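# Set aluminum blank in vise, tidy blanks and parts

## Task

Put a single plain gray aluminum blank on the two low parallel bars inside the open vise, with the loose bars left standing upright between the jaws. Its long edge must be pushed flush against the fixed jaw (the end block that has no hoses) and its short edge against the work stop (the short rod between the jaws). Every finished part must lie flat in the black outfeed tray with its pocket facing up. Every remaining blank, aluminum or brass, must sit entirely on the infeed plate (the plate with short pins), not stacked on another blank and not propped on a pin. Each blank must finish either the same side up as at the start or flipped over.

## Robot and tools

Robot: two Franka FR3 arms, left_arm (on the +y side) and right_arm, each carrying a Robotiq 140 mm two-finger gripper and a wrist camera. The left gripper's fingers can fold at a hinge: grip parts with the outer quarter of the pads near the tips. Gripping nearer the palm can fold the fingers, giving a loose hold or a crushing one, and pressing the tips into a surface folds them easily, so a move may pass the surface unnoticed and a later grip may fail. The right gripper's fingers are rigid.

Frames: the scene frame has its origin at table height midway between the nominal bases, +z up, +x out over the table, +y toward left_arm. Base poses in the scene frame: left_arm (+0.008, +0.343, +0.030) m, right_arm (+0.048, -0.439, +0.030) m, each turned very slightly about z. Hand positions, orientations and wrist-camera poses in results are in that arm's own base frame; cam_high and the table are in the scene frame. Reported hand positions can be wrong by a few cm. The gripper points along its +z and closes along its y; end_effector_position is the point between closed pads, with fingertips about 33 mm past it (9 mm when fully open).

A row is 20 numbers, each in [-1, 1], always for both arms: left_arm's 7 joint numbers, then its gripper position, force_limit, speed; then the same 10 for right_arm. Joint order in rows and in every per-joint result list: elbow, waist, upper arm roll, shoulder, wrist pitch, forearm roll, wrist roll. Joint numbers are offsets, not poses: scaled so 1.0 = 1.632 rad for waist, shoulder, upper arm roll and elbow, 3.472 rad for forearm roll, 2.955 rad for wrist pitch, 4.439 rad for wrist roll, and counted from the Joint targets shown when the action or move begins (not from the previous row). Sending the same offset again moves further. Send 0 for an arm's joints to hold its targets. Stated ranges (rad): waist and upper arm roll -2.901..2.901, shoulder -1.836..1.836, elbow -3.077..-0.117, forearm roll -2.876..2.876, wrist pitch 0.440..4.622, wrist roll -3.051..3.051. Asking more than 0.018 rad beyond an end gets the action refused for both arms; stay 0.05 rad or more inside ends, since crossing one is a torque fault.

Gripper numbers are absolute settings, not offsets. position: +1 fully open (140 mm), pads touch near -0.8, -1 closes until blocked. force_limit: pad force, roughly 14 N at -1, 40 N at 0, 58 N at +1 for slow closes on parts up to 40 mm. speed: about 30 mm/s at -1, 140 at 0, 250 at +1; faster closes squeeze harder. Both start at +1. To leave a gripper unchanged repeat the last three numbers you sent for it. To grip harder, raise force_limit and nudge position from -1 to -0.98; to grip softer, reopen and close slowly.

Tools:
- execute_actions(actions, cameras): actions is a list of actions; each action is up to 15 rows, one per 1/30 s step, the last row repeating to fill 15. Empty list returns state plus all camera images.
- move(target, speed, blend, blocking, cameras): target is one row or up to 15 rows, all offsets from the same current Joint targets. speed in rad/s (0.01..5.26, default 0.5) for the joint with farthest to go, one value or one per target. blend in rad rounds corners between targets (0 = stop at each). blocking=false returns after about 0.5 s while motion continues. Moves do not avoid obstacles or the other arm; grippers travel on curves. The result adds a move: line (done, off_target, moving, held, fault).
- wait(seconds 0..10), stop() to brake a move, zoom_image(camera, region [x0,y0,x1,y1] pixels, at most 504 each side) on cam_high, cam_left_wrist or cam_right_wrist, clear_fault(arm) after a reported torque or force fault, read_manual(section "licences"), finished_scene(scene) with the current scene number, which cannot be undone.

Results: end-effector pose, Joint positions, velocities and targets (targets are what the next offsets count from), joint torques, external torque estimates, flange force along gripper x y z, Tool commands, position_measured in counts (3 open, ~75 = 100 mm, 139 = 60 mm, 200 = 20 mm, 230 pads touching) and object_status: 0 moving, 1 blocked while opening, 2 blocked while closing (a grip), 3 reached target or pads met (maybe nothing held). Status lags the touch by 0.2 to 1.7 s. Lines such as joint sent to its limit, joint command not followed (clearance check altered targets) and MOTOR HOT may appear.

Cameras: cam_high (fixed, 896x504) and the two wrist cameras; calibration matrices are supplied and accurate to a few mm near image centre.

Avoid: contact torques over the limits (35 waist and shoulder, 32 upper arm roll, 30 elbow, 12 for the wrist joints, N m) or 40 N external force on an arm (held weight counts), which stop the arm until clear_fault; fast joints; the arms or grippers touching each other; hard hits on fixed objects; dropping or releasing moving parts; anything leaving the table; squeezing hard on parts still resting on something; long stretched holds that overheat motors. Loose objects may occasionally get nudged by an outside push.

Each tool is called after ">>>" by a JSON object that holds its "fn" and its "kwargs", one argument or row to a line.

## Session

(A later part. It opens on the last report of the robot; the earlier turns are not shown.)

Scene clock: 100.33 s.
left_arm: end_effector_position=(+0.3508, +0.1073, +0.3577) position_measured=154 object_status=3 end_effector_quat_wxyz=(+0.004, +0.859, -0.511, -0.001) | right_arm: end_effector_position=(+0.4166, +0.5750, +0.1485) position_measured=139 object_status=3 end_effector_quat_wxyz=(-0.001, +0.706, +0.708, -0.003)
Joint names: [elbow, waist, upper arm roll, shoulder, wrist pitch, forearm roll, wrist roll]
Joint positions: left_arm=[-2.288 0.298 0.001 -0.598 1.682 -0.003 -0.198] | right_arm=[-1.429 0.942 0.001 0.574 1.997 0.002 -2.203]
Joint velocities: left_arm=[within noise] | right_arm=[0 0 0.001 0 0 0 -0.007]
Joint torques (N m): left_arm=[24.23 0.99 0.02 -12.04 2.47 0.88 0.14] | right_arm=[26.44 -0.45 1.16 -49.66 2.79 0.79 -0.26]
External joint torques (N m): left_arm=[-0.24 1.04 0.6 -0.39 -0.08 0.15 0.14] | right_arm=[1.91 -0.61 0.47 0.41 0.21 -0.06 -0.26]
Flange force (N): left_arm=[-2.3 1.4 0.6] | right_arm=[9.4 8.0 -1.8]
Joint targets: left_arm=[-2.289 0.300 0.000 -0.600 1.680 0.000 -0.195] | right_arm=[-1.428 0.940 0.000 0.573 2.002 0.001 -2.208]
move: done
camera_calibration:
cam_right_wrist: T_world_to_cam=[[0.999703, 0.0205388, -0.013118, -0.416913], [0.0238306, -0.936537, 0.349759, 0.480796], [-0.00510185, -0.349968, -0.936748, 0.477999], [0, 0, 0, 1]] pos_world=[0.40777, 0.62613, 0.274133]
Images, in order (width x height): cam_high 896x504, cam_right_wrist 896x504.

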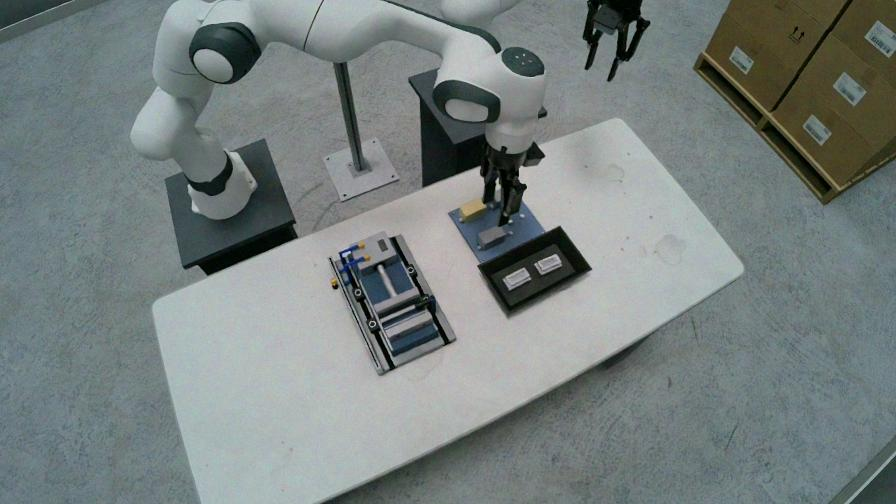

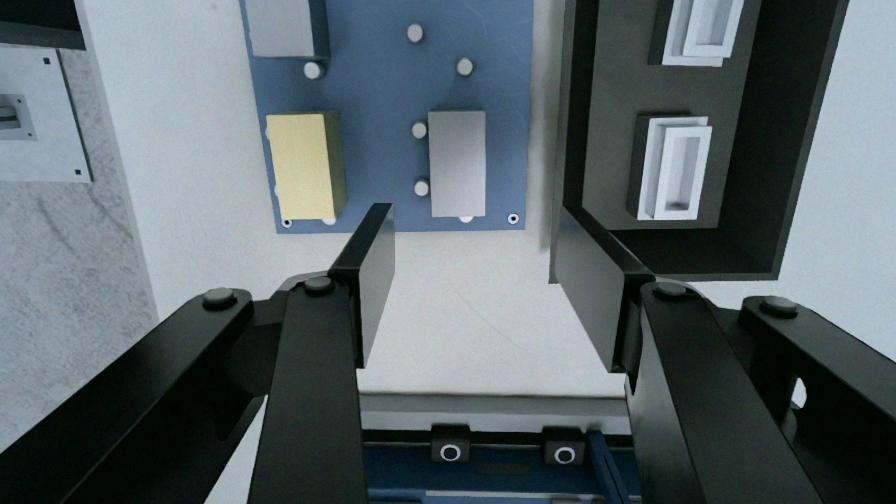

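>>> {"fn": "move", "kwargs": {
  "target": [0,0,0,0,0,0,0,-0.2,-0.9,-1,-0.0363,0.0104,0,0.0758,0.0616,0,0.0039,-0.24,-1,0],
  "speed": 0.2,
  "cameras": ["cam_right_wrist"]
}}

>>> {"fn": "zoom_image", "kwargs": {
  "camera": "cam_right_wrist",
  "region": [300, 100, 660, 360]
}}

Scene clock: 111.37 s.
left_arm: end_effector_position=(+0.3508, +0.1073, +0.3577) position_measured=154 object_status=3 end_effector_quat_wxyz=(+0.004, +0.859, -0.511, -0.001) | right_arm: end_effector_position=(+0.4107, +0.5839, +0.0494) position_measured=159 object_status=3 end_effector_quat_wxyz=(-0.001, +0.704, +0.710, -0.003)
Joint names: [elbow, waist, upper arm roll, shoulder, wrist pitch, forearm roll, wrist roll]
Joint positions: left_arm=[-2.288 0.298 0.001 -0.598 1.682 -0.003 -0.198] | right_arm=[-1.487 0.956 0.001 0.698 2.178 0.002 -2.195]
Joint velocities: left_arm=[within noise] | right_arm=[0 -0.001 0 0 0.005 -0.001 0.004]
Joint torques (N m): left_arm=[24.23 1.01 -0.02 -12.02 2.46 0.87 0.11] | right_arm=[24.93 0.1 1.42 -51.75 2.87 0.72 0.09]
External joint torques (N m): left_arm=[-0.25 1.03 0.52 -0.36 -0.09 0.14 0.11] | right_arm=[1.27 0.07 0.71 0.43 0.27 -0.05 0.09]
Flange force (N): left_arm=[-2.2 1.4 0.6] | right_arm=[6.8 4.4 0.6]
Joint targets: left_arm=[-2.289 0.300 0.000 -0.600 1.680 0.000 -0.195] | right_arm=[-1.487 0.957 0.000 0.697 2.184 0.001 -2.191]
move: done
camera_calibration:
cam_right_wrist: T_world_to_cam=[[0.999572, 0.0262719, -0.0128691, -0.415743], [0.0291141, -0.936401, 0.349723, 0.521646], [-0.00286274, -0.349948, -0.936765, 0.387306], [0, 0, 0, 1]] pos_world=[0.401486, 0.634929, 0.175032]
Images, in order (width x height): cam_right_wrist 896x504.

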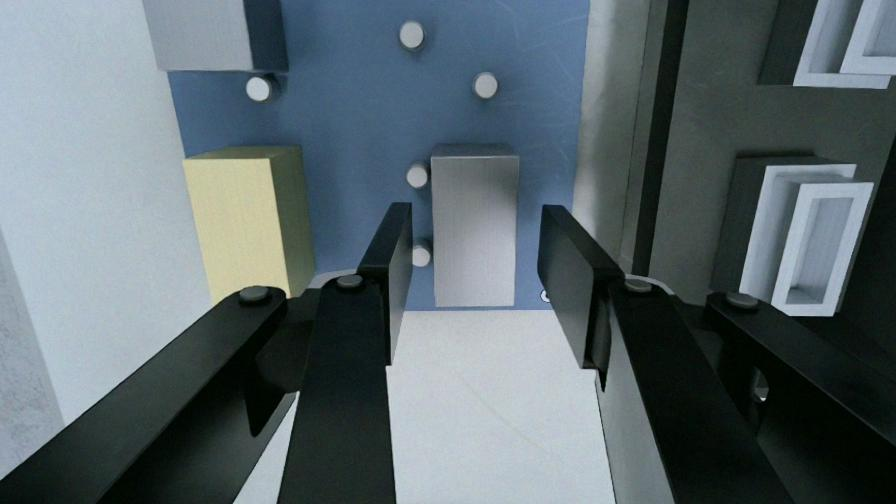

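Scaled by 1.400 from the camera's 896x504 image, which has a finer 1280x720 frame.

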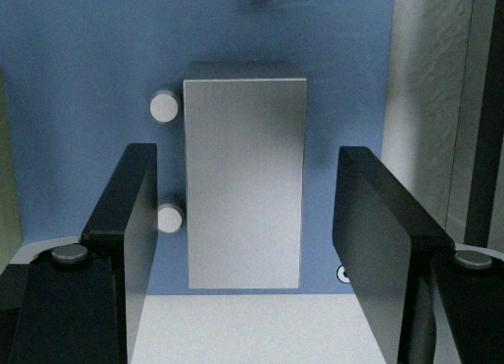

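>>> {"fn": "move", "kwargs": {
  "target": [0,0,0,0,0,0,0,-0.2,-0.9,-1,0.0138,0.0031,0,0.0305,0.0092,0,0.0012,-0.24,-1,0],
  "speed": 0.06,
  "cameras": ["cam_right_wrist"]
}}

>>> {"fn": "execute_actions", "kwargs": {
  "actions": [
    [[0,0,0,0,0,0,0,-0.2,-0.9,-1,0,0,0,0,0,0,0,-1,-0.6,-1]],
    [[0,0,0,0,0,0,0,-0.2,-0.9,-1,0,0,0,0,0,0,0,-1,-0.6,-1]],
    [[0,0,0,0,0,0,0,-0.2,-0.9,-1,0,0,0,0,0,0,0,-1,-0.6,-1]]
  ],
  "cameras": ["cam_right_wrist"]
}}

Scene clock: 120.03 s.
left_arm: end_effector_position=(+0.3508, +0.1073, +0.3577) position_measured=154 object_status=3 end_effector_quat_wxyz=(+0.004, +0.859, -0.511, -0.001) | right_arm: end_effector_position=(+0.4102, +0.5894, +0.0267) position_measured=159 object_status=3 end_effector_quat_wxyz=(-0.001, +0.704, +0.710, -0.003)
Joint names: [elbow, waist, upper arm roll, shoulder, wrist pitch, forearm roll, wrist roll]
Joint positions: left_arm=[-2.288 0.298 0.001 -0.598 1.682 -0.003 -0.198] | right_arm=[-1.466 0.961 0.001 0.745 2.205 0.002 -2.189]
Joint velocities: left_arm=[within noise] | right_arm=[0.003 -0.001 0 0 0.005 0 0]
Joint torques (N m): left_arm=[24.25 0.97 0 -12.02 2.45 0.88 0.14] | right_arm=[25.03 0.13 1.42 -51.85 2.72 0.7 0.17]
External joint torques (N m): left_arm=[-0.19 1.01 0.56 -0.41 -0.09 0.15 0.14] | right_arm=[1.7 0.2 0.74 0.92 0.14 -0.04 0.17]
Flange force (N): left_arm=[-2.3 1.4 0.4] | right_arm=[10.7 6.8 1.3]
Joint targets: left_arm=[-2.289 0.300 0.000 -0.600 1.680 0.000 -0.195] | right_arm=[-1.464 0.962 0.000 0.747 2.211 0.001 -2.185]
move: done
camera_calibration:
cam_right_wrist: T_world_to_cam=[[0.999583, 0.0257892, -0.0130218, -0.415449], [0.0287164, -0.936303, 0.350018, 0.534797], [-0.00316561, -0.350246, -0.936653, 0.36826], [0, 0, 0, 1]] pos_world=[0.401084, 0.640427, 0.152333]
Images, in order (width x height): cam_right_wrist 896x504.

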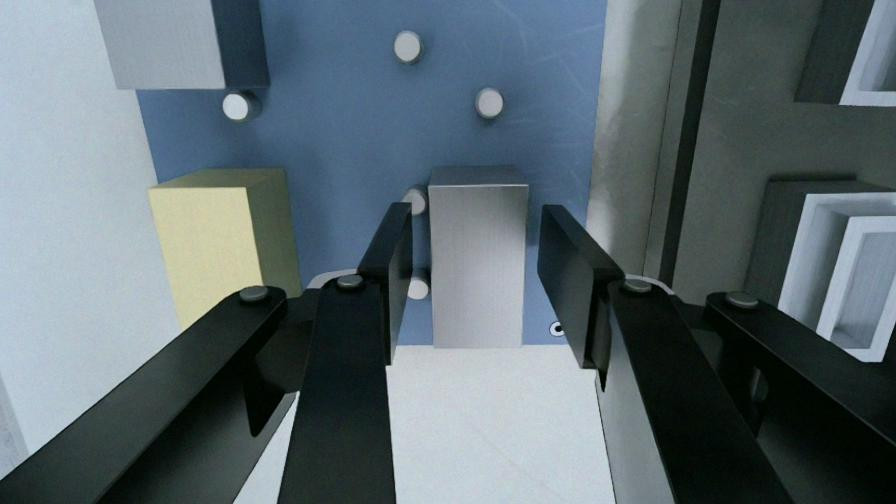

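Scene clock: 121.73 s.
left_arm: end_effector_position=(+0.3508, +0.1073, +0.3577) position_measured=154 object_status=3 end_effector_quat_wxyz=(+0.004, +0.859, -0.511, -0.001) | right_arm: end_effector_position=(+0.4104, +0.5897, +0.0269) position_measured=183 object_status=2 end_effector_quat_wxyz=(-0.001, +0.704, +0.710, -0.003)
Joint names: [elbow, waist, upper arm roll, shoulder, wrist pitch, forearm roll, wrist roll]
Joint positions: left_arm=[-2.288 0.298 0.001 -0.598 1.682 -0.003 -0.198] | right_arm=[-1.466 0.961 0.001 0.745 2.206 0.002 -2.189]
Joint torques (N m): left_arm=[24.28 0.97 -0.01 -12 2.46 0.88 0.14] | right_arm=[25.1 0.22 1.38 -51.86 2.79 0.74 0.11]
External joint torques (N m): left_arm=[-0.26 1 0.57 -0.31 -0.1 0.15 0.14] | right_arm=[1.72 0.23 0.66 1.03 0.2 -0.01 0.11]
External joint torques at the end of the 1st action: left_arm=[-0.21 0.96 0.46 -0.41 -0.1 0.13 0.13] | right_arm=[2.82 -0.49 0.69 1.22 0.21 -0.03 0.11]
External joint torques at the end of the 2nd action: left_arm=[-0.18 0.96 0.48 -0.39 -0.11 0.14 0.15] | right_arm=[1.86 0.08 0.66 0.73 0.24 -0.06 0.1]
Flange force (N): left_arm=[-2.2 1.2 0.6] | right_arm=[10.9 7.1 1.6]
Flange force at the end of the 1st action (N): left_arm=[-2.0 1.5 0.5] | right_arm=[16.2 11.8 1.7]
Flange force at the end of the 2nd action (N): left_arm=[-2.1 1.3 0.3] | right_arm=[10.6 7.1 1.2]
Joint targets: left_arm=[-2.289 0.300 0.000 -0.600 1.680 0.000 -0.195] | right_arm=[-1.464 0.962 0.000 0.747 2.211 0.001 -2.185]
Step readings (joint positions of left_arm | right_arm; steps 1 to 15: 1st action; 16 to 30: 2nd action; 31 to 45: 3rd action):
0: [-2.288 0.298 0.001 -0.598 1.682 -0.003 -0.198] | [-1.466 0.961 0.001 0.745 2.205 0.002 -2.189]
1: [-2.288 0.298 0.001 -0.598 1.682 -0.003 -0.198] | [-1.466 0.961 0.001 0.745 2.206 0.002 -2.189]
2: [-2.288 0.298 0.001 -0.598 1.682 -0.003 -0.198] | [-1.466 0.961 0.001 0.745 2.206 0.002 -2.189]
4: [-2.288 0.298 0.001 -0.598 1.682 -0.003 -0.198] | [-1.466 0.961 0.001 0.745 2.206 0.002 -2.189]
8: [-2.288 0.298 0.001 -0.598 1.682 -0.003 -0.198] | [-1.466 0.961 0.001 0.745 2.206 0.002 -2.189]
15: [-2.288 0.298 0.001 -0.598 1.682 -0.003 -0.198] | [-1.466 0.961 0.001 0.745 2.206 0.002 -2.189]
16: [-2.288 0.298 0.001 -0.598 1.682 -0.003 -0.198] | [-1.466 0.961 0.001 0.745 2.206 0.002 -2.189]
17: [-2.288 0.298 0.001 -0.598 1.682 -0.003 -0.198] | [-1.466 0.961 0.001 0.745 2.206 0.002 -2.189]
19: [-2.288 0.298 0.001 -0.598 1.682 -0.003 -0.198] | [-1.466 0.961 0.001 0.745 2.206 0.002 -2.189]
23: [-2.288 0.298 0.001 -0.598 1.682 -0.003 -0.198] | [-1.466 0.961 0.001 0.745 2.206 0.002 -2.189]
30: [-2.288 0.298 0.001 -0.598 1.682 -0.003 -0.198] | [-1.466 0.961 0.001 0.745 2.206 0.002 -2.189]
31: [-2.288 0.298 0.001 -0.598 1.682 -0.003 -0.198] | [-1.466 0.961 0.001 0.745 2.206 0.002 -2.189]
32: [-2.288 0.298 0.001 -0.598 1.682 -0.003 -0.198] | [-1.466 0.961 0.001 0.745 2.206 0.002 -2.189]
34: [-2.288 0.298 0.001 -0.598 1.682 -0.003 -0.198] | [-1.466 0.961 0.001 0.745 2.206 0.002 -2.189]
38: [-2.288 0.298 0.001 -0.598 1.682 -0.003 -0.198] | [-1.466 0.961 0.001 0.745 2.206 0.002 -2.189]
45: [-2.288 0.298 0.001 -0.598 1.682 -0.003 -0.198] | [-1.466 0.961 0.001 0.745 2.206 0.002 -2.189]
camera_calibration:
cam_right_wrist: T_world_to_cam=[[0.999604, 0.0253161, -0.0122888, -0.415473], [0.028014, -0.936646, 0.349155, 0.535549], [-0.00267101, -0.349361, -0.936985, 0.367803], [0, 0, 0, 1]] pos_world=[0.401288, 0.640634, 0.152531]
Images, in order (width x height): cam_right_wrist 896x504.

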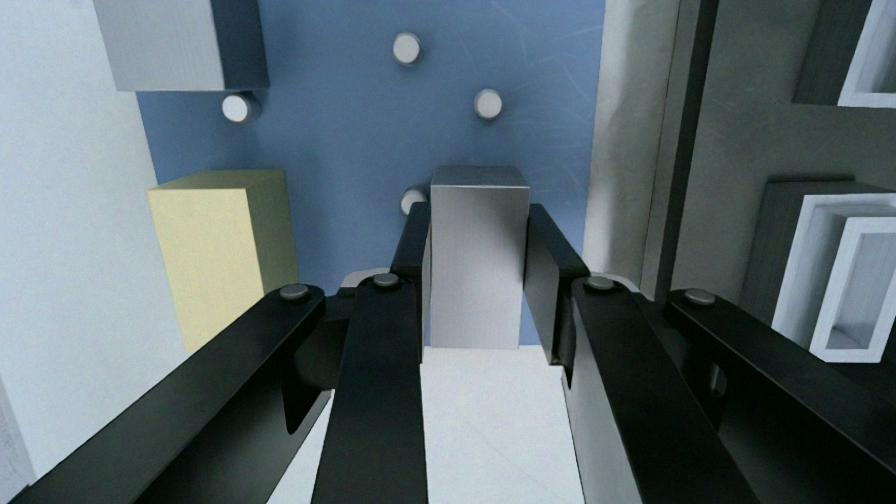

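>>> {"fn": "execute_actions", "kwargs": {
  "actions": [
    [[0,0,0,0,0,0,0,-0.2,-0.9,-1,0,0,0,0,0,0,0,-0.4,-0.6,-1]],
    [[0,0,0,0,0,0,0,-0.2,-0.9,-1,0.0009,0,0,-0.0054,-0.0035,0,0,-0.4,-0.6,-1]],
    [[0,0,0,0,0,0,0,-0.2,-0.9,-1,0,0,0,0,0,0,0,-1,-0.6,-1]],
    [[0,0,0,0,0,0,0,-0.2,-0.9,-1,0,0,0,0,0,0,0,-1,-0.6,-1]]
  ],
  "cameras": ["cam_right_wrist"]
}}

Scene clock: 139.70 s.
left_arm: end_effector_position=(+0.3508, +0.1073, +0.3577) position_measured=154 object_status=3 end_effector_quat_wxyz=(+0.004, +0.859, -0.511, -0.001) | right_arm: end_effector_position=(+0.4116, +0.5917, +0.0323) position_measured=183 object_status=2 end_effector_quat_wxyz=(-0.001, +0.704, +0.710, +0.001)
Joint names: [elbow, waist, upper arm roll, shoulder, wrist pitch, forearm roll, wrist roll]
Joint positions: left_arm=[-2.288 0.298 0.001 -0.598 1.682 -0.003 -0.198] | right_arm=[-1.464 0.961 0.001 0.739 2.205 0.002 -2.189]
Joint torques (N m): left_arm=[24.27 1.01 0.05 -11.98 2.45 0.87 0.11] | right_arm=[25.17 -0.07 1.44 -52.35 2.32 0.71 0.12]
External joint torques (N m): left_arm=[-0.21 1.03 0.61 -0.33 -0.1 0.14 0.11] | right_arm=[1.69 -0.34 0.52 0.47 -0.29 -0.05 0.12]
External joint torques at the end of the 1st action: left_arm=[-0.21 1.03 0.58 -0.41 -0.08 0.14 0.11] | right_arm=[1.67 0.35 0.88 1.11 0.18 -0.01 0.1]
External joint torques at the end of the 2nd action: left_arm=[-0.25 0.94 0.47 -0.36 -0.1 0.14 0.1] | right_arm=[1.69 -0.07 0.65 0.46 -0.31 -0.05 0.11]
External joint torques at the end of the 3rd action: left_arm=[-0.11 1.03 0.51 -0.49 -0.06 0.12 0.13] | right_arm=[1.68 0 0.72 0.52 -0.26 -0.01 0.08]
Flange force (N): left_arm=[-2.2 1.2 0.4] | right_arm=[9.9 7.2 0.0]
Flange force at the end of the 1st action (N): left_arm=[-2.2 1.4 0.5] | right_arm=[11.0 6.9 1.8]
Flange force at the end of the 2nd action (N): left_arm=[-2.0 1.4 0.6] | right_arm=[10.1 6.9 -0.1]
Flange force at the end of the 3rd action (N): left_arm=[-2.2 1.5 0.3] | right_arm=[10.1 6.9 0.1]
Joint targets: left_arm=[-2.289 0.300 0.000 -0.600 1.680 0.000 -0.195] | right_arm=[-1.463 0.962 0.000 0.738 2.200 0.001 -2.185]
Step readings (joint positions of left_arm | right_arm; steps 1 to 15: 1st action; 16 to 30: 2nd action; 31 to 45: 3rd action; 46 to 60: 4th action):
0: [-2.288 0.298 0.001 -0.598 1.682 -0.003 -0.198] | [-1.466 0.961 0.001 0.745 2.206 0.002 -2.189]
1: [-2.288 0.298 0.001 -0.598 1.682 -0.003 -0.198] | [-1.466 0.961 0.001 0.745 2.206 0.002 -2.189]
2: [-2.288 0.298 0.001 -0.598 1.682 -0.003 -0.198] | [-1.466 0.961 0.001 0.745 2.206 0.002 -2.189]
4: [-2.288 0.298 0.001 -0.598 1.682 -0.003 -0.198] | [-1.466 0.961 0.001 0.746 2.206 0.002 -2.189]
8: [-2.288 0.298 0.001 -0.598 1.682 -0.003 -0.198] | [-1.466 0.961 0.001 0.746 2.206 0.002 -2.189]
15: [-2.288 0.298 0.001 -0.598 1.682 -0.003 -0.198] | [-1.466 0.961 0.001 0.746 2.206 0.002 -2.189]
16: [-2.288 0.298 0.001 -0.598 1.682 -0.003 -0.198] | [-1.466 0.961 0.001 0.746 2.206 0.002 -2.189]
17: [-2.288 0.298 0.001 -0.598 1.682 -0.003 -0.198] | [-1.466 0.961 0.001 0.745 2.206 0.002 -2.189]
19: [-2.288 0.298 0.001 -0.598 1.682 -0.003 -0.198] | [-1.466 0.961 0.001 0.742 2.205 0.002 -2.189]
23: [-2.288 0.298 0.001 -0.598 1.682 -0.003 -0.198] | [-1.464 0.961 0.001 0.739 2.205 0.002 -2.189]
30: [-2.288 0.298 0.001 -0.598 1.682 -0.003 -0.198] | [-1.464 0.961 0.001 0.739 2.205 0.002 -2.189]
31: [-2.288 0.298 0.001 -0.598 1.682 -0.003 -0.198] | [-1.464 0.961 0.001 0.739 2.205 0.002 -2.189]
32: [-2.288 0.298 0.001 -0.598 1.682 -0.003 -0.198] | [-1.464 0.961 0.001 0.739 2.205 0.002 -2.189]
34: [-2.288 0.298 0.001 -0.598 1.682 -0.003 -0.198] | [-1.464 0.961 0.001 0.739 2.205 0.002 -2.189]
38: [-2.288 0.298 0.001 -0.598 1.682 -0.003 -0.198] | [-1.464 0.961 0.001 0.739 2.205 0.002 -2.189]
45: [-2.288 0.298 0.001 -0.598 1.682 -0.003 -0.198] | [-1.464 0.961 0.001 0.739 2.205 0.002 -2.189]
46: [-2.288 0.298 0.001 -0.598 1.682 -0.003 -0.198] | [-1.464 0.961 0.001 0.739 2.205 0.002 -2.189]
47: [-2.288 0.298 0.001 -0.598 1.682 -0.003 -0.198] | [-1.464 0.961 0.001 0.739 2.205 0.002 -2.189]
49: [-2.288 0.298 0.001 -0.598 1.682 -0.003 -0.198] | [-1.464 0.961 0.001 0.739 2.205 0.002 -2.189]
53: [-2.288 0.298 0.001 -0.598 1.682 -0.003 -0.198] | [-1.464 0.961 0.001 0.739 2.205 0.002 -2.189]
60: [-2.288 0.298 0.001 -0.598 1.682 -0.003 -0.198] | [-1.464 0.961 0.001 0.739 2.205 0.002 -2.189]
camera_calibration:
cam_right_wrist: T_world_to_cam=[[0.999638, 0.0255942, -0.00829512, -0.416887], [0.0268855, -0.938557, 0.344075, 0.537282], [0.00102088, -0.344173, -0.938906, 0.36909], [0, 0, 0, 1]] pos_world=[0.401914, 0.641971, 0.158217]
Images, in order (width x height): cam_right_wrist 896x504.

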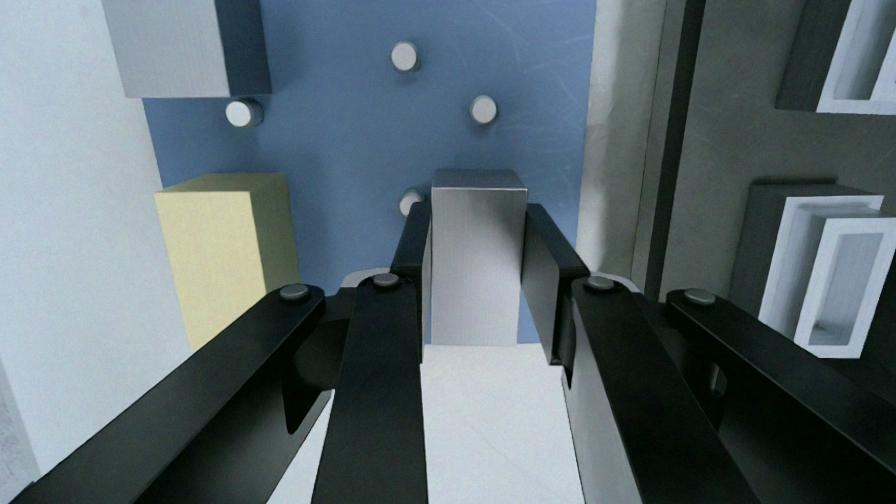

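>>> {"fn": "move", "kwargs": {
  "target": [
    [0,0,0,0,0,0,0,-0.2,-0.9,-1,0.0525,0,0,-0.0821,-0.074,0,0,-1,-0.6,-1],
    [0,0,0,0,0,0,0,-0.2,-0.9,-1,-0.3073,-0.2892,0,-0.3341,-0.0145,0,-0.1031,-1,-0.6,-1]
  ],
  "speed": [0.2,0.6],
  "blend": [0.02,0],
  "cameras": ["cam_right_wrist","cam_high"]
}}

>>> {"fn": "zoom_image", "kwargs": {
  "camera": "cam_right_wrist",
  "region": [320, 60, 680, 380]
}}

Scene clock: 150.17 s.
left_arm: end_effector_position=(+0.3508, +0.1073, +0.3577) position_measured=154 object_status=3 end_effector_quat_wxyz=(+0.004, +0.859, -0.511, -0.001) | right_arm: end_effector_position=(+0.5238, +0.2782, +0.1631) position_measured=183 object_status=2 end_effector_quat_wxyz=(-0.002, +0.713, +0.701, -0.003)
Joint names: [elbow, waist, upper arm roll, shoulder, wrist pitch, forearm roll, wrist roll]
Joint positions: left_arm=[-2.288 0.298 0.001 -0.598 1.682 -0.003 -0.198] | right_arm=[-1.964 0.49 -0.002 0.196 2.152 0.002 -2.638]
Joint velocities: left_arm=[within noise] | right_arm=[-0.001 0.001 0 0 0 0.002 -0.006]
Joint torques (N m): left_arm=[24.26 0.99 0 -12.02 2.45 0.87 0.11] | right_arm=[25.49 -0.3 1.27 -39.41 2.88 0.76 -0.21]
External joint torques (N m): left_arm=[-0.12 1 0.54 -0.48 -0.09 0.14 0.11] | right_arm=[1.71 -0.35 1.03 -0.92 0.33 -0.04 -0.21]
Flange force (N): left_arm=[-2.2 1.5 0.3] | right_arm=[1.8 3.3 -2.3]
Joint targets: left_arm=[-2.289 0.300 0.000 -0.600 1.680 0.000 -0.195] | right_arm=[-1.964 0.490 0.000 0.192 2.158 0.001 -2.643]
move: done
camera_calibration:
cam_right_wrist: T_world_to_cam=[[0.999893, 0.000202858, -0.0146308, -0.511996], [0.00529555, -0.93714, 0.348913, 0.205127], [-0.0136403, -0.348953, -0.937041, 0.392611], [0, 0, 0, 1]] pos_world=[0.51621, 0.329339, 0.288831]
Images, in order (width x height): cam_high 896x504, cam_right_wrist 896x504.

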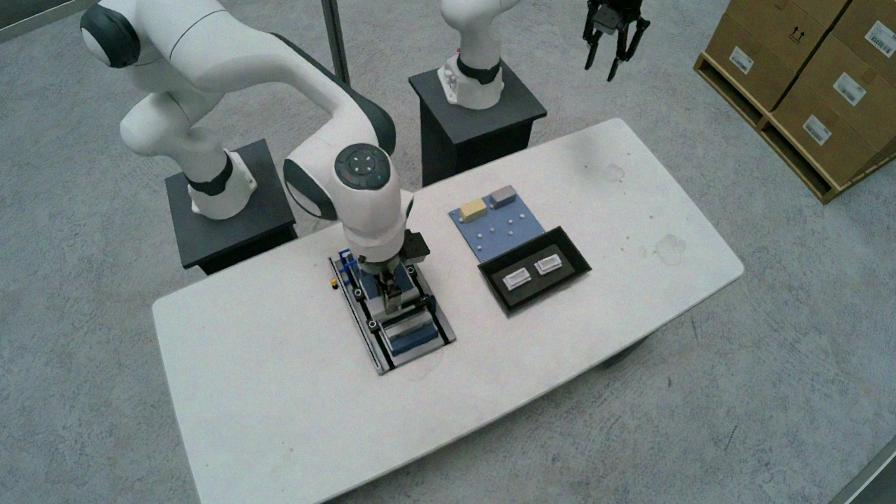

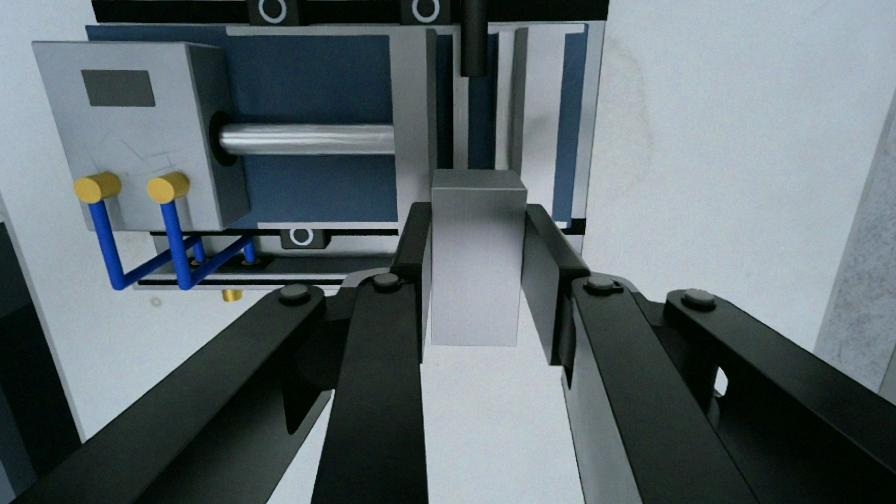

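Scaled by 1.400 from the camera's 896x504 image, which has a finer 1280x720 frame.

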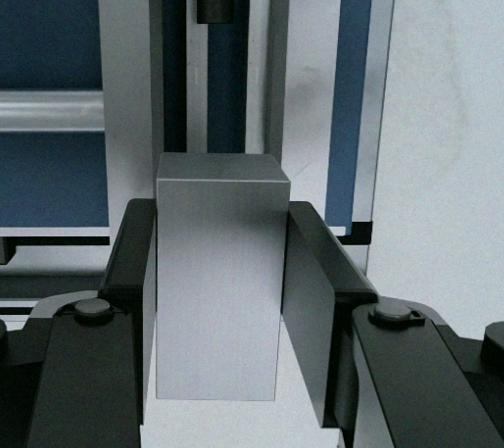

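>>> {"fn": "move", "kwargs": {
  "target": [0,0,0,0,0,0,0,-0.2,-0.9,-1,-0.0044,0.0159,0,0.049,0.0288,0,0.0059,-1,-0.6,-1],
  "speed": 0.12,
  "cameras": ["cam_right_wrist"]
}}

>>> {"fn": "zoom_image", "kwargs": {
  "camera": "cam_right_wrist",
  "region": [320, 60, 680, 380]
}}

Scene clock: 164.17 s.
left_arm: end_effector_position=(+0.3508, +0.1073, +0.3577) position_measured=154 object_status=3 end_effector_quat_wxyz=(+0.004, +0.859, -0.511, -0.001) | right_arm: end_effector_position=(+0.5236, +0.2954, +0.1201) position_measured=183 object_status=2 end_effector_quat_wxyz=(-0.002, +0.710, +0.704, -0.004)
Joint names: [elbow, waist, upper arm roll, shoulder, wrist pitch, forearm roll, wrist roll]
Joint positions: left_arm=[-2.288 0.298 0.001 -0.598 1.682 -0.003 -0.198] | right_arm=[-1.972 0.515 -0.002 0.274 2.237 0.002 -2.622]
Joint velocities: left_arm=[within noise] | right_arm=[-0.001 0.002 -0.001 0 0.005 0 0.005]
Joint torques (N m): left_arm=[24.25 1.03 0.05 -12.02 2.45 0.88 0.13] | right_arm=[25.29 0.03 1.07 -40.67 2.91 0.71 0.11]
External joint torques (N m): left_arm=[-0.27 1.04 0.59 -0.29 -0.1 0.15 0.13] | right_arm=[2.35 0.1 0.86 -0.6 0.39 -0.03 0.11]
Flange force (N): left_arm=[-2.2 1.2 0.6] | right_arm=[4.4 5.9 -2.0]
Joint targets: left_arm=[-2.289 0.300 0.000 -0.600 1.680 0.000 -0.195] | right_arm=[-1.972 0.516 0.000 0.272 2.243 0.001 -2.617]
move: done
camera_calibration:
cam_right_wrist: T_world_to_cam=[[0.999827, 0.00947965, -0.0160023, -0.514988], [0.0144815, -0.936661, 0.349937, 0.231215], [-0.0116714, -0.350108, -0.936637, 0.35754], [0, 0, 0, 1]] pos_world=[0.515724, 0.34663, 0.245734]
Images, in order (width x height): cam_right_wrist 896x504.

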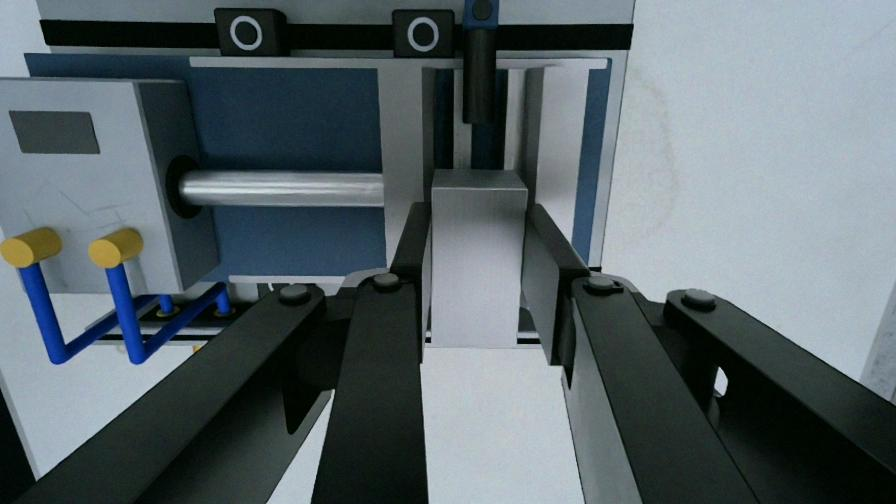

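Scaled by 1.400 from the camera's 896x504 image, which has a finer 1280x720 frame.

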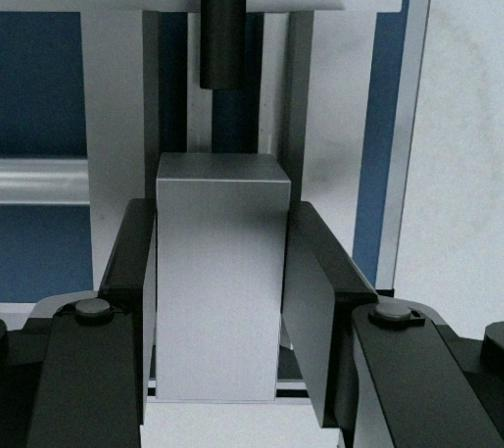

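>>> {"fn": "execute_actions", "kwargs": {
  "actions": [
    [[0,0,0,0,0,0,0,-0.2,-0.9,-1,-0.00186,0,0,0.00352,0.00297,0,0,-1,-0.6,-1]],
    [[0,0,0,0,0,0,0,-0.2,-0.9,-1,-0.00186,0,0,0.00352,0.00297,0,0,-1,-0.6,-1]],
    [[0,0,0,0,0,0,0,-0.2,-0.9,-1,-0.00186,0,0,0.00352,0.00297,0,0,-1,-0.6,-1]],
    [[0,0,0,0,0,0,0,-0.2,-0.9,-1,-0.00093,0,0,0.00176,0.00148,0,0,-1,-0.6,-1]]
  ],
  "cameras": ["cam_right_wrist"]
}}

>>> {"fn": "zoom_image", "kwargs": {
  "camera": "cam_right_wrist",
  "region": [320, 60, 680, 380]
}}

Scene clock: 169.60 s.
left_arm: end_effector_position=(+0.3508, +0.1073, +0.3577) position_measured=154 object_status=3 end_effector_quat_wxyz=(+0.004, +0.859, -0.511, -0.001) | right_arm: end_effector_position=(+0.5245, +0.2958, +0.1070) position_measured=183 object_status=2 end_effector_quat_wxyz=(-0.001, +0.710, +0.704, -0.003)
Joint names: [elbow, waist, upper arm roll, shoulder, wrist pitch, forearm roll, wrist roll]
Joint positions: left_arm=[-2.288 0.298 0.001 -0.598 1.682 -0.003 -0.198] | right_arm=[-1.982 0.515 -0.002 0.293 2.268 0.002 -2.62]
Joint torques (N m): left_arm=[24.27 1.03 -0.01 -12.04 2.45 0.86 0.11] | right_arm=[24.51 -0.02 1.12 -40.43 2.95 0.69 0.11]
External joint torques (N m): left_arm=[-0.22 1.07 0.57 -0.37 -0.1 0.13 0.11] | right_arm=[1.72 0.06 0.9 0.11 0.4 -0.04 0.11]
External joint torques at the end of the 1st action: left_arm=[-0.29 1.05 0.55 -0.37 -0.09 0.14 0.11] | right_arm=[1.99 0.21 0.99 -0.28 0.37 -0.05 0.08]
External joint torques at the end of the 2nd action: left_arm=[-0.23 1.04 0.58 -0.45 -0.09 0.14 0.1] | right_arm=[2.03 -0.08 0.74 -0.31 0.39 -0.04 0.08]
External joint torques at the end of the 3rd action: left_arm=[-0.25 1.01 0.57 -0.31 -0.09 0.14 0.12] | right_arm=[1.99 0.13 1.02 -0.32 0.29 -0.03 0.1]
Flange force (N): left_arm=[-2.2 1.3 0.5] | right_arm=[4.0 5.4 -0.3]
Flange force at the end of the 1st action (N): left_arm=[-2.2 1.5 0.7] | right_arm=[4.2 5.4 -1.2]
Flange force at the end of the 2nd action (N): left_arm=[-2.3 1.6 0.6] | right_arm=[3.8 5.7 -1.2]
Flange force at the end of the 3rd action (N): left_arm=[-2.2 1.2 0.6] | right_arm=[4.2 5.4 -1.3]
Joint targets: left_arm=[-2.289 0.300 0.000 -0.600 1.680 0.000 -0.195] | right_arm=[-1.982 0.516 0.000 0.292 2.273 0.001 -2.617]
Step readings (joint positions of left_arm | right_arm; steps 1 to 15: 1st action; 16 to 30: 2nd action; 31 to 45: 3rd action; 46 to 60: 4th action):
0: [-2.288 0.298 0.001 -0.598 1.682 -0.003 -0.198] | [-1.972 0.515 -0.002 0.274 2.237 0.002 -2.620]
1: [-2.288 0.298 0.001 -0.598 1.682 -0.003 -0.198] | [-1.972 0.515 -0.002 0.274 2.238 0.002 -2.620]
2: [-2.288 0.298 0.001 -0.598 1.682 -0.003 -0.198] | [-1.972 0.515 -0.002 0.274 2.239 0.002 -2.620]
4: [-2.288 0.298 0.001 -0.598 1.682 -0.003 -0.198] | [-1.973 0.515 -0.002 0.276 2.242 0.002 -2.620]
8: [-2.288 0.298 0.001 -0.598 1.682 -0.003 -0.198] | [-1.974 0.515 -0.002 0.279 2.244 0.002 -2.620]
15: [-2.288 0.298 0.001 -0.598 1.682 -0.003 -0.198] | [-1.974 0.515 -0.002 0.279 2.245 0.002 -2.620]
16: [-2.288 0.298 0.001 -0.598 1.682 -0.003 -0.198] | [-1.974 0.515 -0.002 0.279 2.246 0.002 -2.620]
17: [-2.288 0.298 0.001 -0.598 1.682 -0.003 -0.198] | [-1.975 0.515 -0.002 0.279 2.248 0.002 -2.620]
19: [-2.288 0.298 0.001 -0.598 1.682 -0.003 -0.198] | [-1.976 0.515 -0.002 0.282 2.250 0.002 -2.620]
23: [-2.288 0.298 0.001 -0.598 1.682 -0.003 -0.198] | [-1.977 0.515 -0.002 0.284 2.252 0.002 -2.620]
30: [-2.288 0.298 0.001 -0.598 1.682 -0.003 -0.198] | [-1.977 0.515 -0.002 0.285 2.254 0.002 -2.620]
31: [-2.288 0.298 0.001 -0.598 1.682 -0.003 -0.198] | [-1.978 0.515 -0.002 0.285 2.255 0.002 -2.620]
32: [-2.288 0.298 0.001 -0.598 1.682 -0.003 -0.198] | [-1.978 0.515 -0.002 0.285 2.256 0.002 -2.620]
34: [-2.288 0.298 0.001 -0.598 1.682 -0.003 -0.198] | [-1.979 0.515 -0.002 0.288 2.259 0.002 -2.620]
38: [-2.288 0.298 0.001 -0.598 1.682 -0.003 -0.198] | [-1.980 0.515 -0.002 0.290 2.261 0.002 -2.620]
45: [-2.288 0.298 0.001 -0.598 1.682 -0.003 -0.198] | [-1.980 0.515 -0.002 0.290 2.263 0.002 -2.620]
46: [-2.288 0.298 0.001 -0.598 1.682 -0.003 -0.198] | [-1.981 0.515 -0.002 0.290 2.263 0.002 -2.620]
47: [-2.288 0.298 0.001 -0.598 1.682 -0.003 -0.198] | [-1.981 0.515 -0.002 0.291 2.264 0.002 -2.620]
49: [-2.288 0.298 0.001 -0.598 1.682 -0.003 -0.198] | [-1.981 0.515 -0.002 0.292 2.265 0.002 -2.620]
53: [-2.288 0.298 0.001 -0.598 1.682 -0.003 -0.198] | [-1.982 0.515 -0.002 0.293 2.267 0.002 -2.620]
60: [-2.288 0.298 0.001 -0.598 1.682 -0.003 -0.198] | [-1.982 0.515 -0.002 0.293 2.268 0.002 -2.620]
camera_calibration:
cam_right_wrist: T_world_to_cam=[[0.999872, 0.00803662, -0.0138638, -0.51583], [0.0123696, -0.937079, 0.348899, 0.237522], [-0.0101875, -0.349026, -0.937058, 0.344432], [0, 0, 0, 1]] pos_world=[0.516334, 0.346938, 0.23273]
Images, in order (width x height): cam_right_wrist 896x504.

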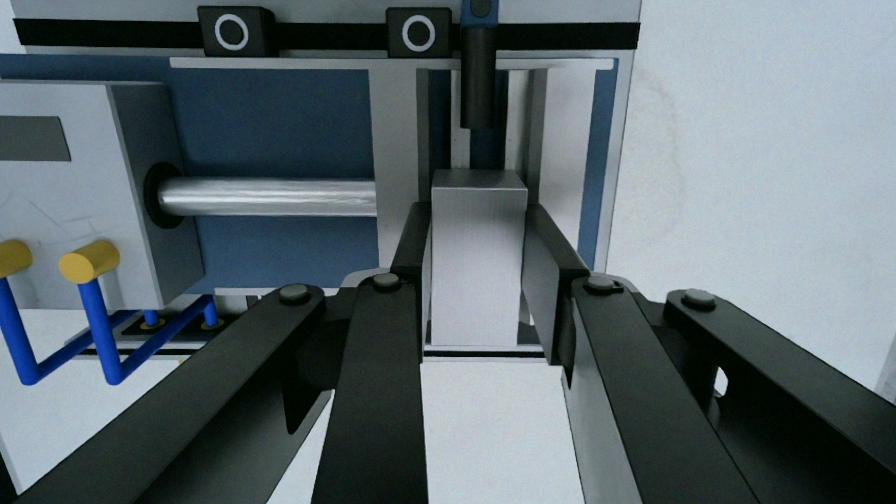

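Scaled by 1.400 from the camera's 896x504 image, which has a finer 1280x720 frame.

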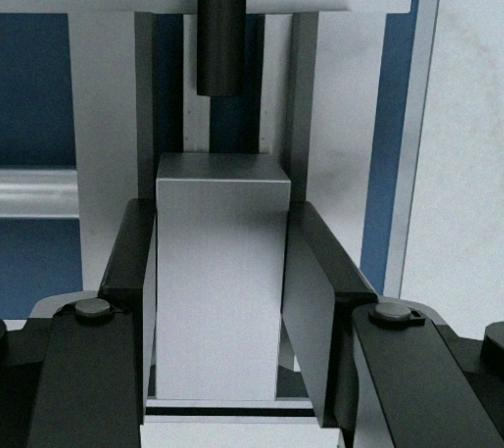

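>>> {"fn": "execute_actions", "kwargs": {
  "actions": [
    [[0,0,0,0,0,0,0,-0.2,-0.9,-1,-0.00093,0,0,0.00176,0.00148,0,0,-1,-0.6,-1]],
    [[0,0,0,0,0,0,0,-0.2,-0.9,-1,-0.0007,0,0,0.00132,0.0011,0,0,-1,-0.6,-1]]
  ]
}}

Scene clock: 173.07 s.
left_arm: end_effector_position=(+0.3508, +0.1073, +0.3577) position_measured=154 object_status=3 end_effector_quat_wxyz=(+0.004, +0.859, -0.511, -0.001) | right_arm: end_effector_position=(+0.5248, +0.2961, +0.1047) position_measured=183 object_status=2 end_effector_quat_wxyz=(-0.001, +0.710, +0.704, -0.002)
Joint names: [elbow, waist, upper arm roll, shoulder, wrist pitch, forearm roll, wrist roll]
Joint positions: left_arm=[-2.288 0.298 0.001 -0.598 1.682 -0.003 -0.198] | right_arm=[-1.984 0.515 -0.002 0.296 2.275 0.002 -2.62]
Joint torques (N m): left_arm=[24.21 0.98 -0.03 -12.01 2.46 0.87 0.11] | right_arm=[24.13 0.06 1.09 -39.55 3.02 0.68 0.12]
External joint torques (N m): left_arm=[-0.2 1.01 0.55 -0.45 -0.09 0.14 0.11] | right_arm=[1.36 -0.05 0.7 1.09 0.47 -0.04 0.12]
External joint torques at the end of the 1st action: left_arm=[-0.16 0.99 0.49 -0.49 -0.09 0.13 0.11] | right_arm=[1.89 0.03 0.89 -0.21 0.34 -0.05 0.1]
Flange force (N): left_arm=[-2.2 1.5 0.5] | right_arm=[4.4 6.5 1.6]
Flange force at the end of the 1st action (N): left_arm=[-2.1 1.6 0.4] | right_arm=[3.9 5.3 -0.9]
Joint targets: left_arm=[-2.289 0.300 0.000 -0.600 1.680 0.000 -0.195] | right_arm=[-1.985 0.516 0.000 0.298 2.281 0.001 -2.617]
Step readings (joint positions of left_arm | right_arm; steps 1 to 15: 1st action; 16 to 30: 2nd action):
0: [-2.288 0.298 0.001 -0.598 1.682 -0.003 -0.198] | [-1.982 0.515 -0.002 0.293 2.268 0.002 -2.620]
1: [-2.288 0.298 0.001 -0.598 1.682 -0.003 -0.198] | [-1.982 0.515 -0.002 0.293 2.268 0.002 -2.620]
2: [-2.288 0.298 0.001 -0.598 1.682 -0.003 -0.198] | [-1.982 0.515 -0.002 0.293 2.269 0.002 -2.620]
4: [-2.288 0.298 0.001 -0.598 1.682 -0.003 -0.198] | [-1.983 0.515 -0.002 0.294 2.270 0.002 -2.620]
8: [-2.288 0.298 0.001 -0.598 1.682 -0.003 -0.198] | [-1.983 0.515 -0.002 0.296 2.271 0.002 -2.620]
15: [-2.288 0.298 0.001 -0.598 1.682 -0.003 -0.198] | [-1.983 0.515 -0.002 0.296 2.272 0.002 -2.620]
16: [-2.288 0.298 0.001 -0.598 1.682 -0.003 -0.198] | [-1.983 0.515 -0.002 0.296 2.272 0.002 -2.620]
17: [-2.288 0.298 0.001 -0.598 1.682 -0.003 -0.198] | [-1.983 0.515 -0.002 0.296 2.273 0.002 -2.620]
19: [-2.288 0.298 0.001 -0.598 1.682 -0.003 -0.198] | [-1.984 0.515 -0.002 0.296 2.273 0.002 -2.620]
23: [-2.288 0.298 0.001 -0.598 1.682 -0.003 -0.198] | [-1.984 0.515 -0.002 0.296 2.274 0.002 -2.620]
30: [-2.288 0.298 0.001 -0.598 1.682 -0.003 -0.198] | [-1.984 0.515 -0.002 0.296 2.274 0.002 -2.620]

>>> {"fn": "execute_actions", "kwargs": {
  "actions": [
    [[0,0,0,0,0,0,0,-0.2,-0.9,-1,0.00304,0.00221,0,0.00202,-0.00058,0,0.00081,-1,-0.6,-1]],
    [[0,0,0,0,0,0,0,-0.2,-0.9,-1,0.00304,0.00221,0,0.00202,-0.00058,0,0.00081,-1,-0.6,-1]],
    [[0,0,0,0,0,0,0,-0.2,-0.9,-1,0.00304,0.00221,0,0.00202,-0.00058,0,0.00081,-1,-0.6,-1]],
    [[0,0,0,0,0,0,0,-0.2,-0.9,-1,0.00304,0.00221,0,0.00202,-0.00058,0,0.00081,-1,-0.6,-1]]
  ],
  "cameras": ["cam_right_wrist"]
}}

>>> {"fn": "zoom_image", "kwargs": {
  "camera": "cam_right_wrist",
  "region": [320, 60, 680, 380]
}}

Scene clock: 180.00 s.
left_arm: end_effector_position=(+0.3508, +0.1073, +0.3577) position_measured=154 object_status=3 end_effector_quat_wxyz=(+0.004, +0.859, -0.511, -0.001) | right_arm: end_effector_position=(+0.5257, +0.3060, +0.1046) position_measured=183 object_status=2 end_effector_quat_wxyz=(+0.000, +0.711, +0.704, +0.000)
Joint names: [elbow, waist, upper arm roll, shoulder, wrist pitch, forearm roll, wrist roll]
Joint positions: left_arm=[-2.288 0.298 0.001 -0.598 1.682 -0.003 -0.198] | right_arm=[-1.967 0.528 -0.002 0.308 2.275 0.002 -2.606]
Joint torques (N m): left_arm=[24.22 1 -0.06 -11.99 2.46 0.86 0.11] | right_arm=[24.67 0.69 1.58 -39.4 2.77 0.68 0.07]
External joint torques (N m): left_arm=[-0.22 1.04 0.51 -0.43 -0.09 0.13 0.11] | right_arm=[1.9 0.66 1.24 1.57 0.2 -0.04 0.07]
External joint torques at the end of the 1st action: left_arm=[-0.27 1.03 0.5 -0.38 -0.11 0.15 0.15] | right_arm=[1.54 0.97 1.59 2.06 0.23 -0.06 0.05]
External joint torques at the end of the 2nd action: left_arm=[-0.15 1.03 0.51 -0.51 -0.08 0.16 0.13] | right_arm=[1.7 0.77 1.37 1.93 0.16 -0.04 0.07]
External joint torques at the end of the 3rd action: left_arm=[-0.21 0.99 0.47 -0.36 -0.1 0.13 0.12] | right_arm=[1.8 0.53 1.24 1.67 0.14 -0.01 0.11]
Flange force (N): left_arm=[-2.2 1.5 0.5] | right_arm=[7.3 9.2 1.4]
Flange force at the end of the 1st action (N): left_arm=[-2.2 1.5 0.6] | right_arm=[7.5 8.9 2.4]
Flange force at the end of the 2nd action (N): left_arm=[-2.2 1.6 0.4] | right_arm=[7.5 9.4 2.0]
Flange force at the end of the 3rd action (N): left_arm=[-2.0 1.3 0.5] | right_arm=[7.2 9.3 1.5]
Joint targets: left_arm=[-2.289 0.300 0.000 -0.600 1.680 0.000 -0.195] | right_arm=[-1.965 0.531 0.000 0.311 2.274 0.001 -2.602]
Step readings (joint positions of left_arm | right_arm; steps 1 to 15: 1st action; 16 to 30: 2nd action; 31 to 45: 3rd action; 46 to 60: 4th action):
0: [-2.288 0.298 0.001 -0.598 1.682 -0.003 -0.198] | [-1.984 0.515 -0.002 0.296 2.275 0.002 -2.620]
1: [-2.288 0.298 0.001 -0.598 1.682 -0.003 -0.198] | [-1.984 0.515 -0.002 0.296 2.275 0.002 -2.620]
2: [-2.288 0.298 0.001 -0.598 1.682 -0.003 -0.198] | [-1.983 0.515 -0.002 0.297 2.275 0.002 -2.620]
4: [-2.288 0.298 0.001 -0.598 1.682 -0.003 -0.198] | [-1.982 0.517 -0.002 0.297 2.275 0.002 -2.619]
8: [-2.288 0.298 0.001 -0.598 1.682 -0.003 -0.198] | [-1.981 0.517 -0.002 0.298 2.275 0.002 -2.618]
15: [-2.288 0.298 0.001 -0.598 1.682 -0.003 -0.198] | [-1.981 0.517 -0.002 0.298 2.275 0.002 -2.617]
16: [-2.288 0.298 0.001 -0.598 1.682 -0.003 -0.198] | [-1.981 0.517 -0.002 0.298 2.275 0.002 -2.617]
17: [-2.288 0.298 0.001 -0.598 1.682 -0.003 -0.198] | [-1.980 0.518 -0.002 0.299 2.275 0.002 -2.617]
19: [-2.288 0.298 0.001 -0.598 1.682 -0.003 -0.198] | [-1.978 0.520 -0.002 0.301 2.275 0.002 -2.616]
23: [-2.288 0.298 0.001 -0.598 1.682 -0.003 -0.198] | [-1.977 0.521 -0.002 0.301 2.275 0.002 -2.615]
30: [-2.288 0.298 0.001 -0.598 1.682 -0.003 -0.198] | [-1.977 0.521 -0.002 0.301 2.275 0.002 -2.614]
31: [-2.288 0.298 0.001 -0.598 1.682 -0.003 -0.198] | [-1.976 0.521 -0.002 0.302 2.275 0.002 -2.614]
32: [-2.288 0.298 0.001 -0.598 1.682 -0.003 -0.198] | [-1.975 0.522 -0.002 0.303 2.275 0.002 -2.613]
34: [-2.288 0.298 0.001 -0.598 1.682 -0.003 -0.198] | [-1.973 0.524 -0.002 0.304 2.275 0.002 -2.612]
38: [-2.288 0.298 0.001 -0.598 1.682 -0.003 -0.198] | [-1.972 0.525 -0.002 0.305 2.275 0.002 -2.611]
45: [-2.288 0.298 0.001 -0.598 1.682 -0.003 -0.198] | [-1.972 0.525 -0.002 0.305 2.275 0.002 -2.610]
46: [-2.288 0.298 0.001 -0.598 1.682 -0.003 -0.198] | [-1.972 0.525 -0.002 0.305 2.275 0.002 -2.610]
47: [-2.288 0.298 0.001 -0.598 1.682 -0.003 -0.198] | [-1.970 0.526 -0.002 0.306 2.275 0.002 -2.610]
49: [-2.288 0.298 0.001 -0.598 1.682 -0.003 -0.198] | [-1.968 0.527 -0.002 0.308 2.275 0.002 -2.609]
53: [-2.288 0.298 0.001 -0.598 1.682 -0.003 -0.198] | [-1.967 0.528 -0.002 0.308 2.275 0.002 -2.608]
60: [-2.288 0.298 0.001 -0.598 1.682 -0.003 -0.198] | [-1.967 0.528 -0.002 0.308 2.275 0.002 -2.607]
camera_calibration:
cam_right_wrist: T_world_to_cam=[[0.999936, 0.00757563, -0.00844978, -0.517691], [0.0100325, -0.93812, 0.346166, 0.249637], [-0.00530448, -0.346228, -0.938135, 0.342395], [0, 0, 0, 1]] pos_world=[0.51697, 0.356658, 0.230422]
Images, in order (width x height): cam_right_wrist 896x504.

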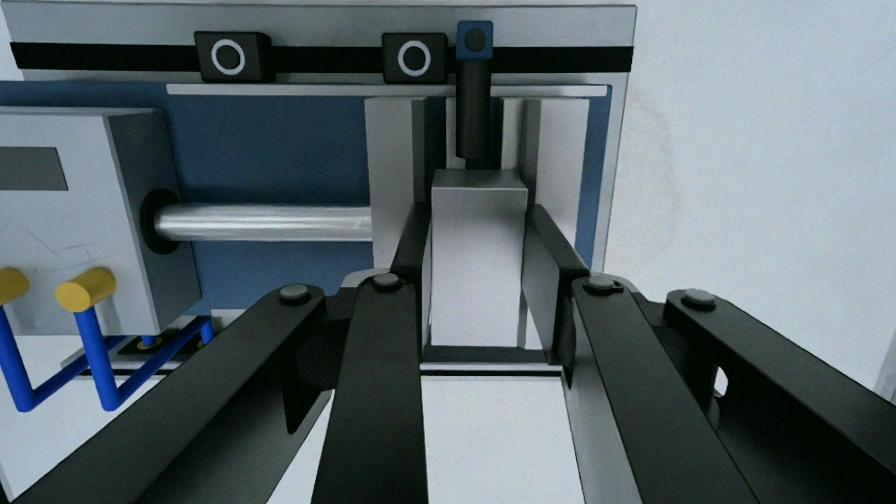

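Scaled by 1.400 from the camera's 896x504 image, which has a finer 1280x720 frame.

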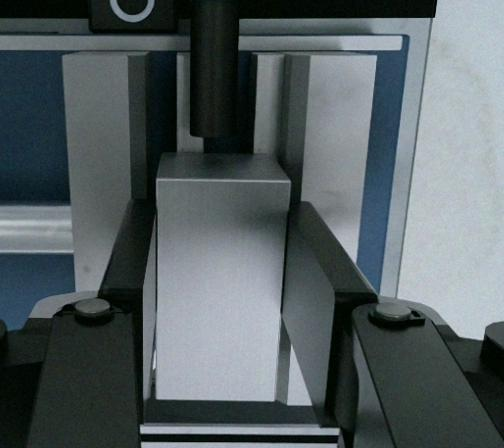

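>>> {"fn": "execute_actions", "kwargs": {
  "actions": [
    [[0,0,0,0,0,0,0,-0.2,-0.9,-1,0.00304,0.00221,0,0.00202,-0.00058,0,0.00081,-1,-0.6,-1]],
    [[0,0,0,0,0,0,0,-0.2,-0.9,-1,0.00304,0.00221,0,0.00202,-0.00058,0,0.00081,-1,-0.6,-1]],
    [[0,0,0,0,0,0,0,-0.2,-0.9,-1,0.00304,0.00221,0,0.00202,-0.00058,0,0.00081,-1,-0.6,-1]],
    [[0,0,0,0,0,0,0,-0.2,-0.9,-1,0.00304,0.00221,0,0.00202,-0.00058,0,0.00081,-1,-0.6,-1]]
  ],
  "cameras": ["cam_right_wrist"]
}}

>>> {"fn": "zoom_image", "kwargs": {
  "camera": "cam_right_wrist",
  "region": [320, 60, 680, 380]
}}

Scene clock: 185.90 s.
left_arm: end_effector_position=(+0.3508, +0.1073, +0.3577) position_measured=154 object_status=3 end_effector_quat_wxyz=(+0.004, +0.859, -0.511, -0.001) | right_arm: end_effector_position=(+0.5265, +0.3129, +0.1046) position_measured=183 object_status=2 end_effector_quat_wxyz=(+0.000, +0.711, +0.703, -0.001)
Joint names: [elbow, waist, upper arm roll, shoulder, wrist pitch, forearm roll, wrist roll]
Joint positions: left_arm=[-2.288 0.298 0.001 -0.598 1.682 -0.003 -0.198] | right_arm=[-1.948 0.54 -0.003 0.321 2.266 -0.001 -2.594]
Joint torques (N m): left_arm=[24.24 1 -0.02 -12.03 2.45 0.86 0.09] | right_arm=[25.08 2.76 3.38 -39.29 3.04 1.28 0.21]
External joint torques (N m): left_arm=[-0.31 0.98 0.48 -0.31 -0.11 0.12 0.09] | right_arm=[2.18 2.85 3.16 2.26 0.47 0.56 0.21]
External joint torques at the end of the 1st action: left_arm=[-0.21 0.93 0.45 -0.41 -0.1 0.14 0.1] | right_arm=[1.93 0.73 1.4 1.51 0.01 -0.04 0.09]
External joint torques at the end of the 2nd action: left_arm=[-0.21 0.96 0.54 -0.39 -0.09 0.14 0.12] | right_arm=[1.93 0.5 1.28 1.35 -0.12 -0.05 0.11]
External joint torques at the end of the 3rd action: left_arm=[-0.12 1.03 0.53 -0.49 -0.09 0.14 0.12] | right_arm=[2.07 1.75 2.3 1.61 0.07 0.14 0.11]
Flange force (N): left_arm=[-2.0 1.4 0.7] | right_arm=[11.9 9.7 2.7]
Flange force at the end of the 1st action (N): left_arm=[-2.0 1.5 0.5] | right_arm=[7.6 9.4 0.8]
Flange force at the end of the 2nd action (N): left_arm=[-2.1 1.4 0.5] | right_arm=[7.3 9.3 0.3]
Flange force at the end of the 3rd action (N): left_arm=[-2.2 1.5 0.3] | right_arm=[9.5 9.2 1.0]
Joint targets: left_arm=[-2.289 0.300 0.000 -0.600 1.680 0.000 -0.195] | right_arm=[-1.945 0.545 0.000 0.324 2.267 0.001 -2.588]
Step readings (joint positions of left_arm | right_arm; steps 1 to 15: 1st action; 16 to 30: 2nd action; 31 to 45: 3rd action; 46 to 60: 4th action):
0: [-2.288 0.298 0.001 -0.598 1.682 -0.003 -0.198] | [-1.967 0.528 -0.002 0.308 2.275 0.002 -2.606]
1: [-2.288 0.298 0.001 -0.598 1.682 -0.003 -0.198] | [-1.967 0.529 -0.002 0.309 2.275 0.002 -2.606]
2: [-2.288 0.298 0.001 -0.598 1.682 -0.003 -0.198] | [-1.965 0.529 -0.002 0.310 2.275 0.002 -2.605]
4: [-2.288 0.298 0.001 -0.598 1.682 -0.003 -0.198] | [-1.963 0.531 -0.002 0.311 2.275 0.002 -2.605]
8: [-2.288 0.298 0.001 -0.598 1.682 -0.003 -0.198] | [-1.962 0.532 -0.002 0.312 2.275 0.002 -2.604]
15: [-2.288 0.298 0.001 -0.598 1.682 -0.003 -0.198] | [-1.962 0.532 -0.002 0.312 2.275 0.002 -2.603]
16: [-2.288 0.298 0.001 -0.598 1.682 -0.003 -0.198] | [-1.962 0.532 -0.002 0.312 2.274 0.002 -2.603]
17: [-2.288 0.298 0.001 -0.598 1.682 -0.003 -0.198] | [-1.960 0.533 -0.002 0.313 2.274 0.002 -2.603]
19: [-2.288 0.298 0.001 -0.598 1.682 -0.003 -0.198] | [-1.958 0.535 -0.002 0.314 2.274 0.002 -2.602]
23: [-2.288 0.298 0.001 -0.598 1.682 -0.003 -0.198] | [-1.957 0.536 -0.002 0.315 2.274 0.002 -2.601]
30: [-2.288 0.298 0.001 -0.598 1.682 -0.003 -0.198] | [-1.957 0.536 -0.002 0.315 2.274 0.002 -2.600]
31: [-2.288 0.298 0.001 -0.598 1.682 -0.003 -0.198] | [-1.957 0.536 -0.002 0.316 2.274 0.002 -2.600]
32: [-2.288 0.298 0.001 -0.598 1.682 -0.003 -0.198] | [-1.955 0.536 -0.002 0.316 2.273 0.002 -2.599]
34: [-2.288 0.298 0.001 -0.598 1.682 -0.003 -0.198] | [-1.954 0.538 -0.002 0.318 2.273 0.001 -2.599]
38: [-2.288 0.298 0.001 -0.598 1.682 -0.003 -0.198] | [-1.953 0.538 -0.002 0.318 2.272 0.001 -2.597]
45: [-2.288 0.298 0.001 -0.598 1.682 -0.003 -0.198] | [-1.952 0.538 -0.002 0.318 2.271 0.001 -2.596]
46: [-2.288 0.298 0.001 -0.598 1.682 -0.003 -0.198] | [-1.952 0.538 -0.002 0.318 2.271 0.001 -2.596]
47: [-2.288 0.298 0.001 -0.598 1.682 -0.003 -0.198] | [-1.951 0.538 -0.002 0.319 2.270 0.001 -2.596]
49: [-2.288 0.298 0.001 -0.598 1.682 -0.003 -0.198] | [-1.949 0.539 -0.003 0.320 2.268 0.000 -2.595]
53: [-2.288 0.298 0.001 -0.598 1.682 -0.003 -0.198] | [-1.948 0.540 -0.003 0.321 2.267 0.000 -2.595]
60: [-2.288 0.298 0.001 -0.598 1.682 -0.003 -0.198] | [-1.948 0.540 -0.003 0.321 2.266 -0.001 -2.594]
camera_calibration:
cam_right_wrist: T_world_to_cam=[[0.99994, 0.00672373, -0.00870275, -0.518177], [0.00933766, -0.937125, 0.34887, 0.255866], [-0.00580986, -0.34893, -0.937131, 0.345846], [0, 0, 0, 1]] pos_world=[0.517766, 0.363939, 0.230329]
Images, in order (width x height): cam_right_wrist 896x504.

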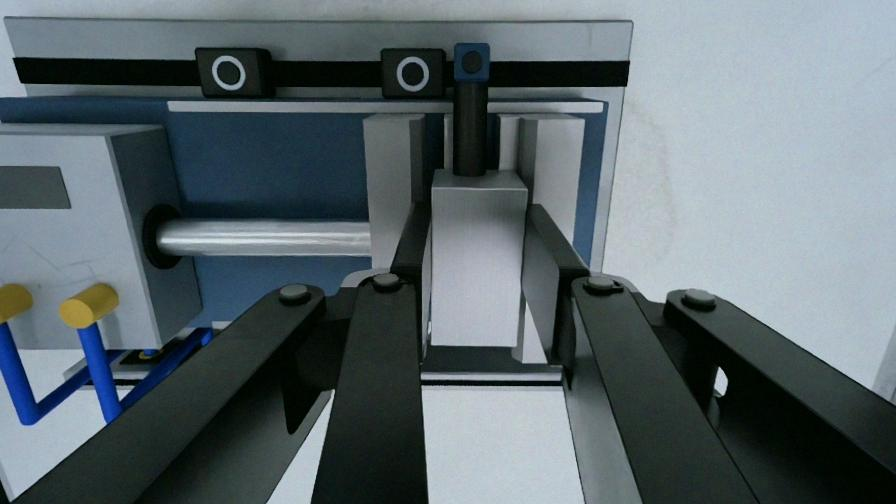

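Scaled by 1.400 from the camera's 896x504 image, which has a finer 1280x720 frame.

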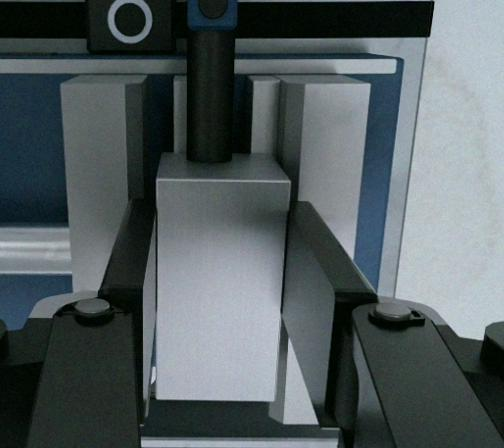

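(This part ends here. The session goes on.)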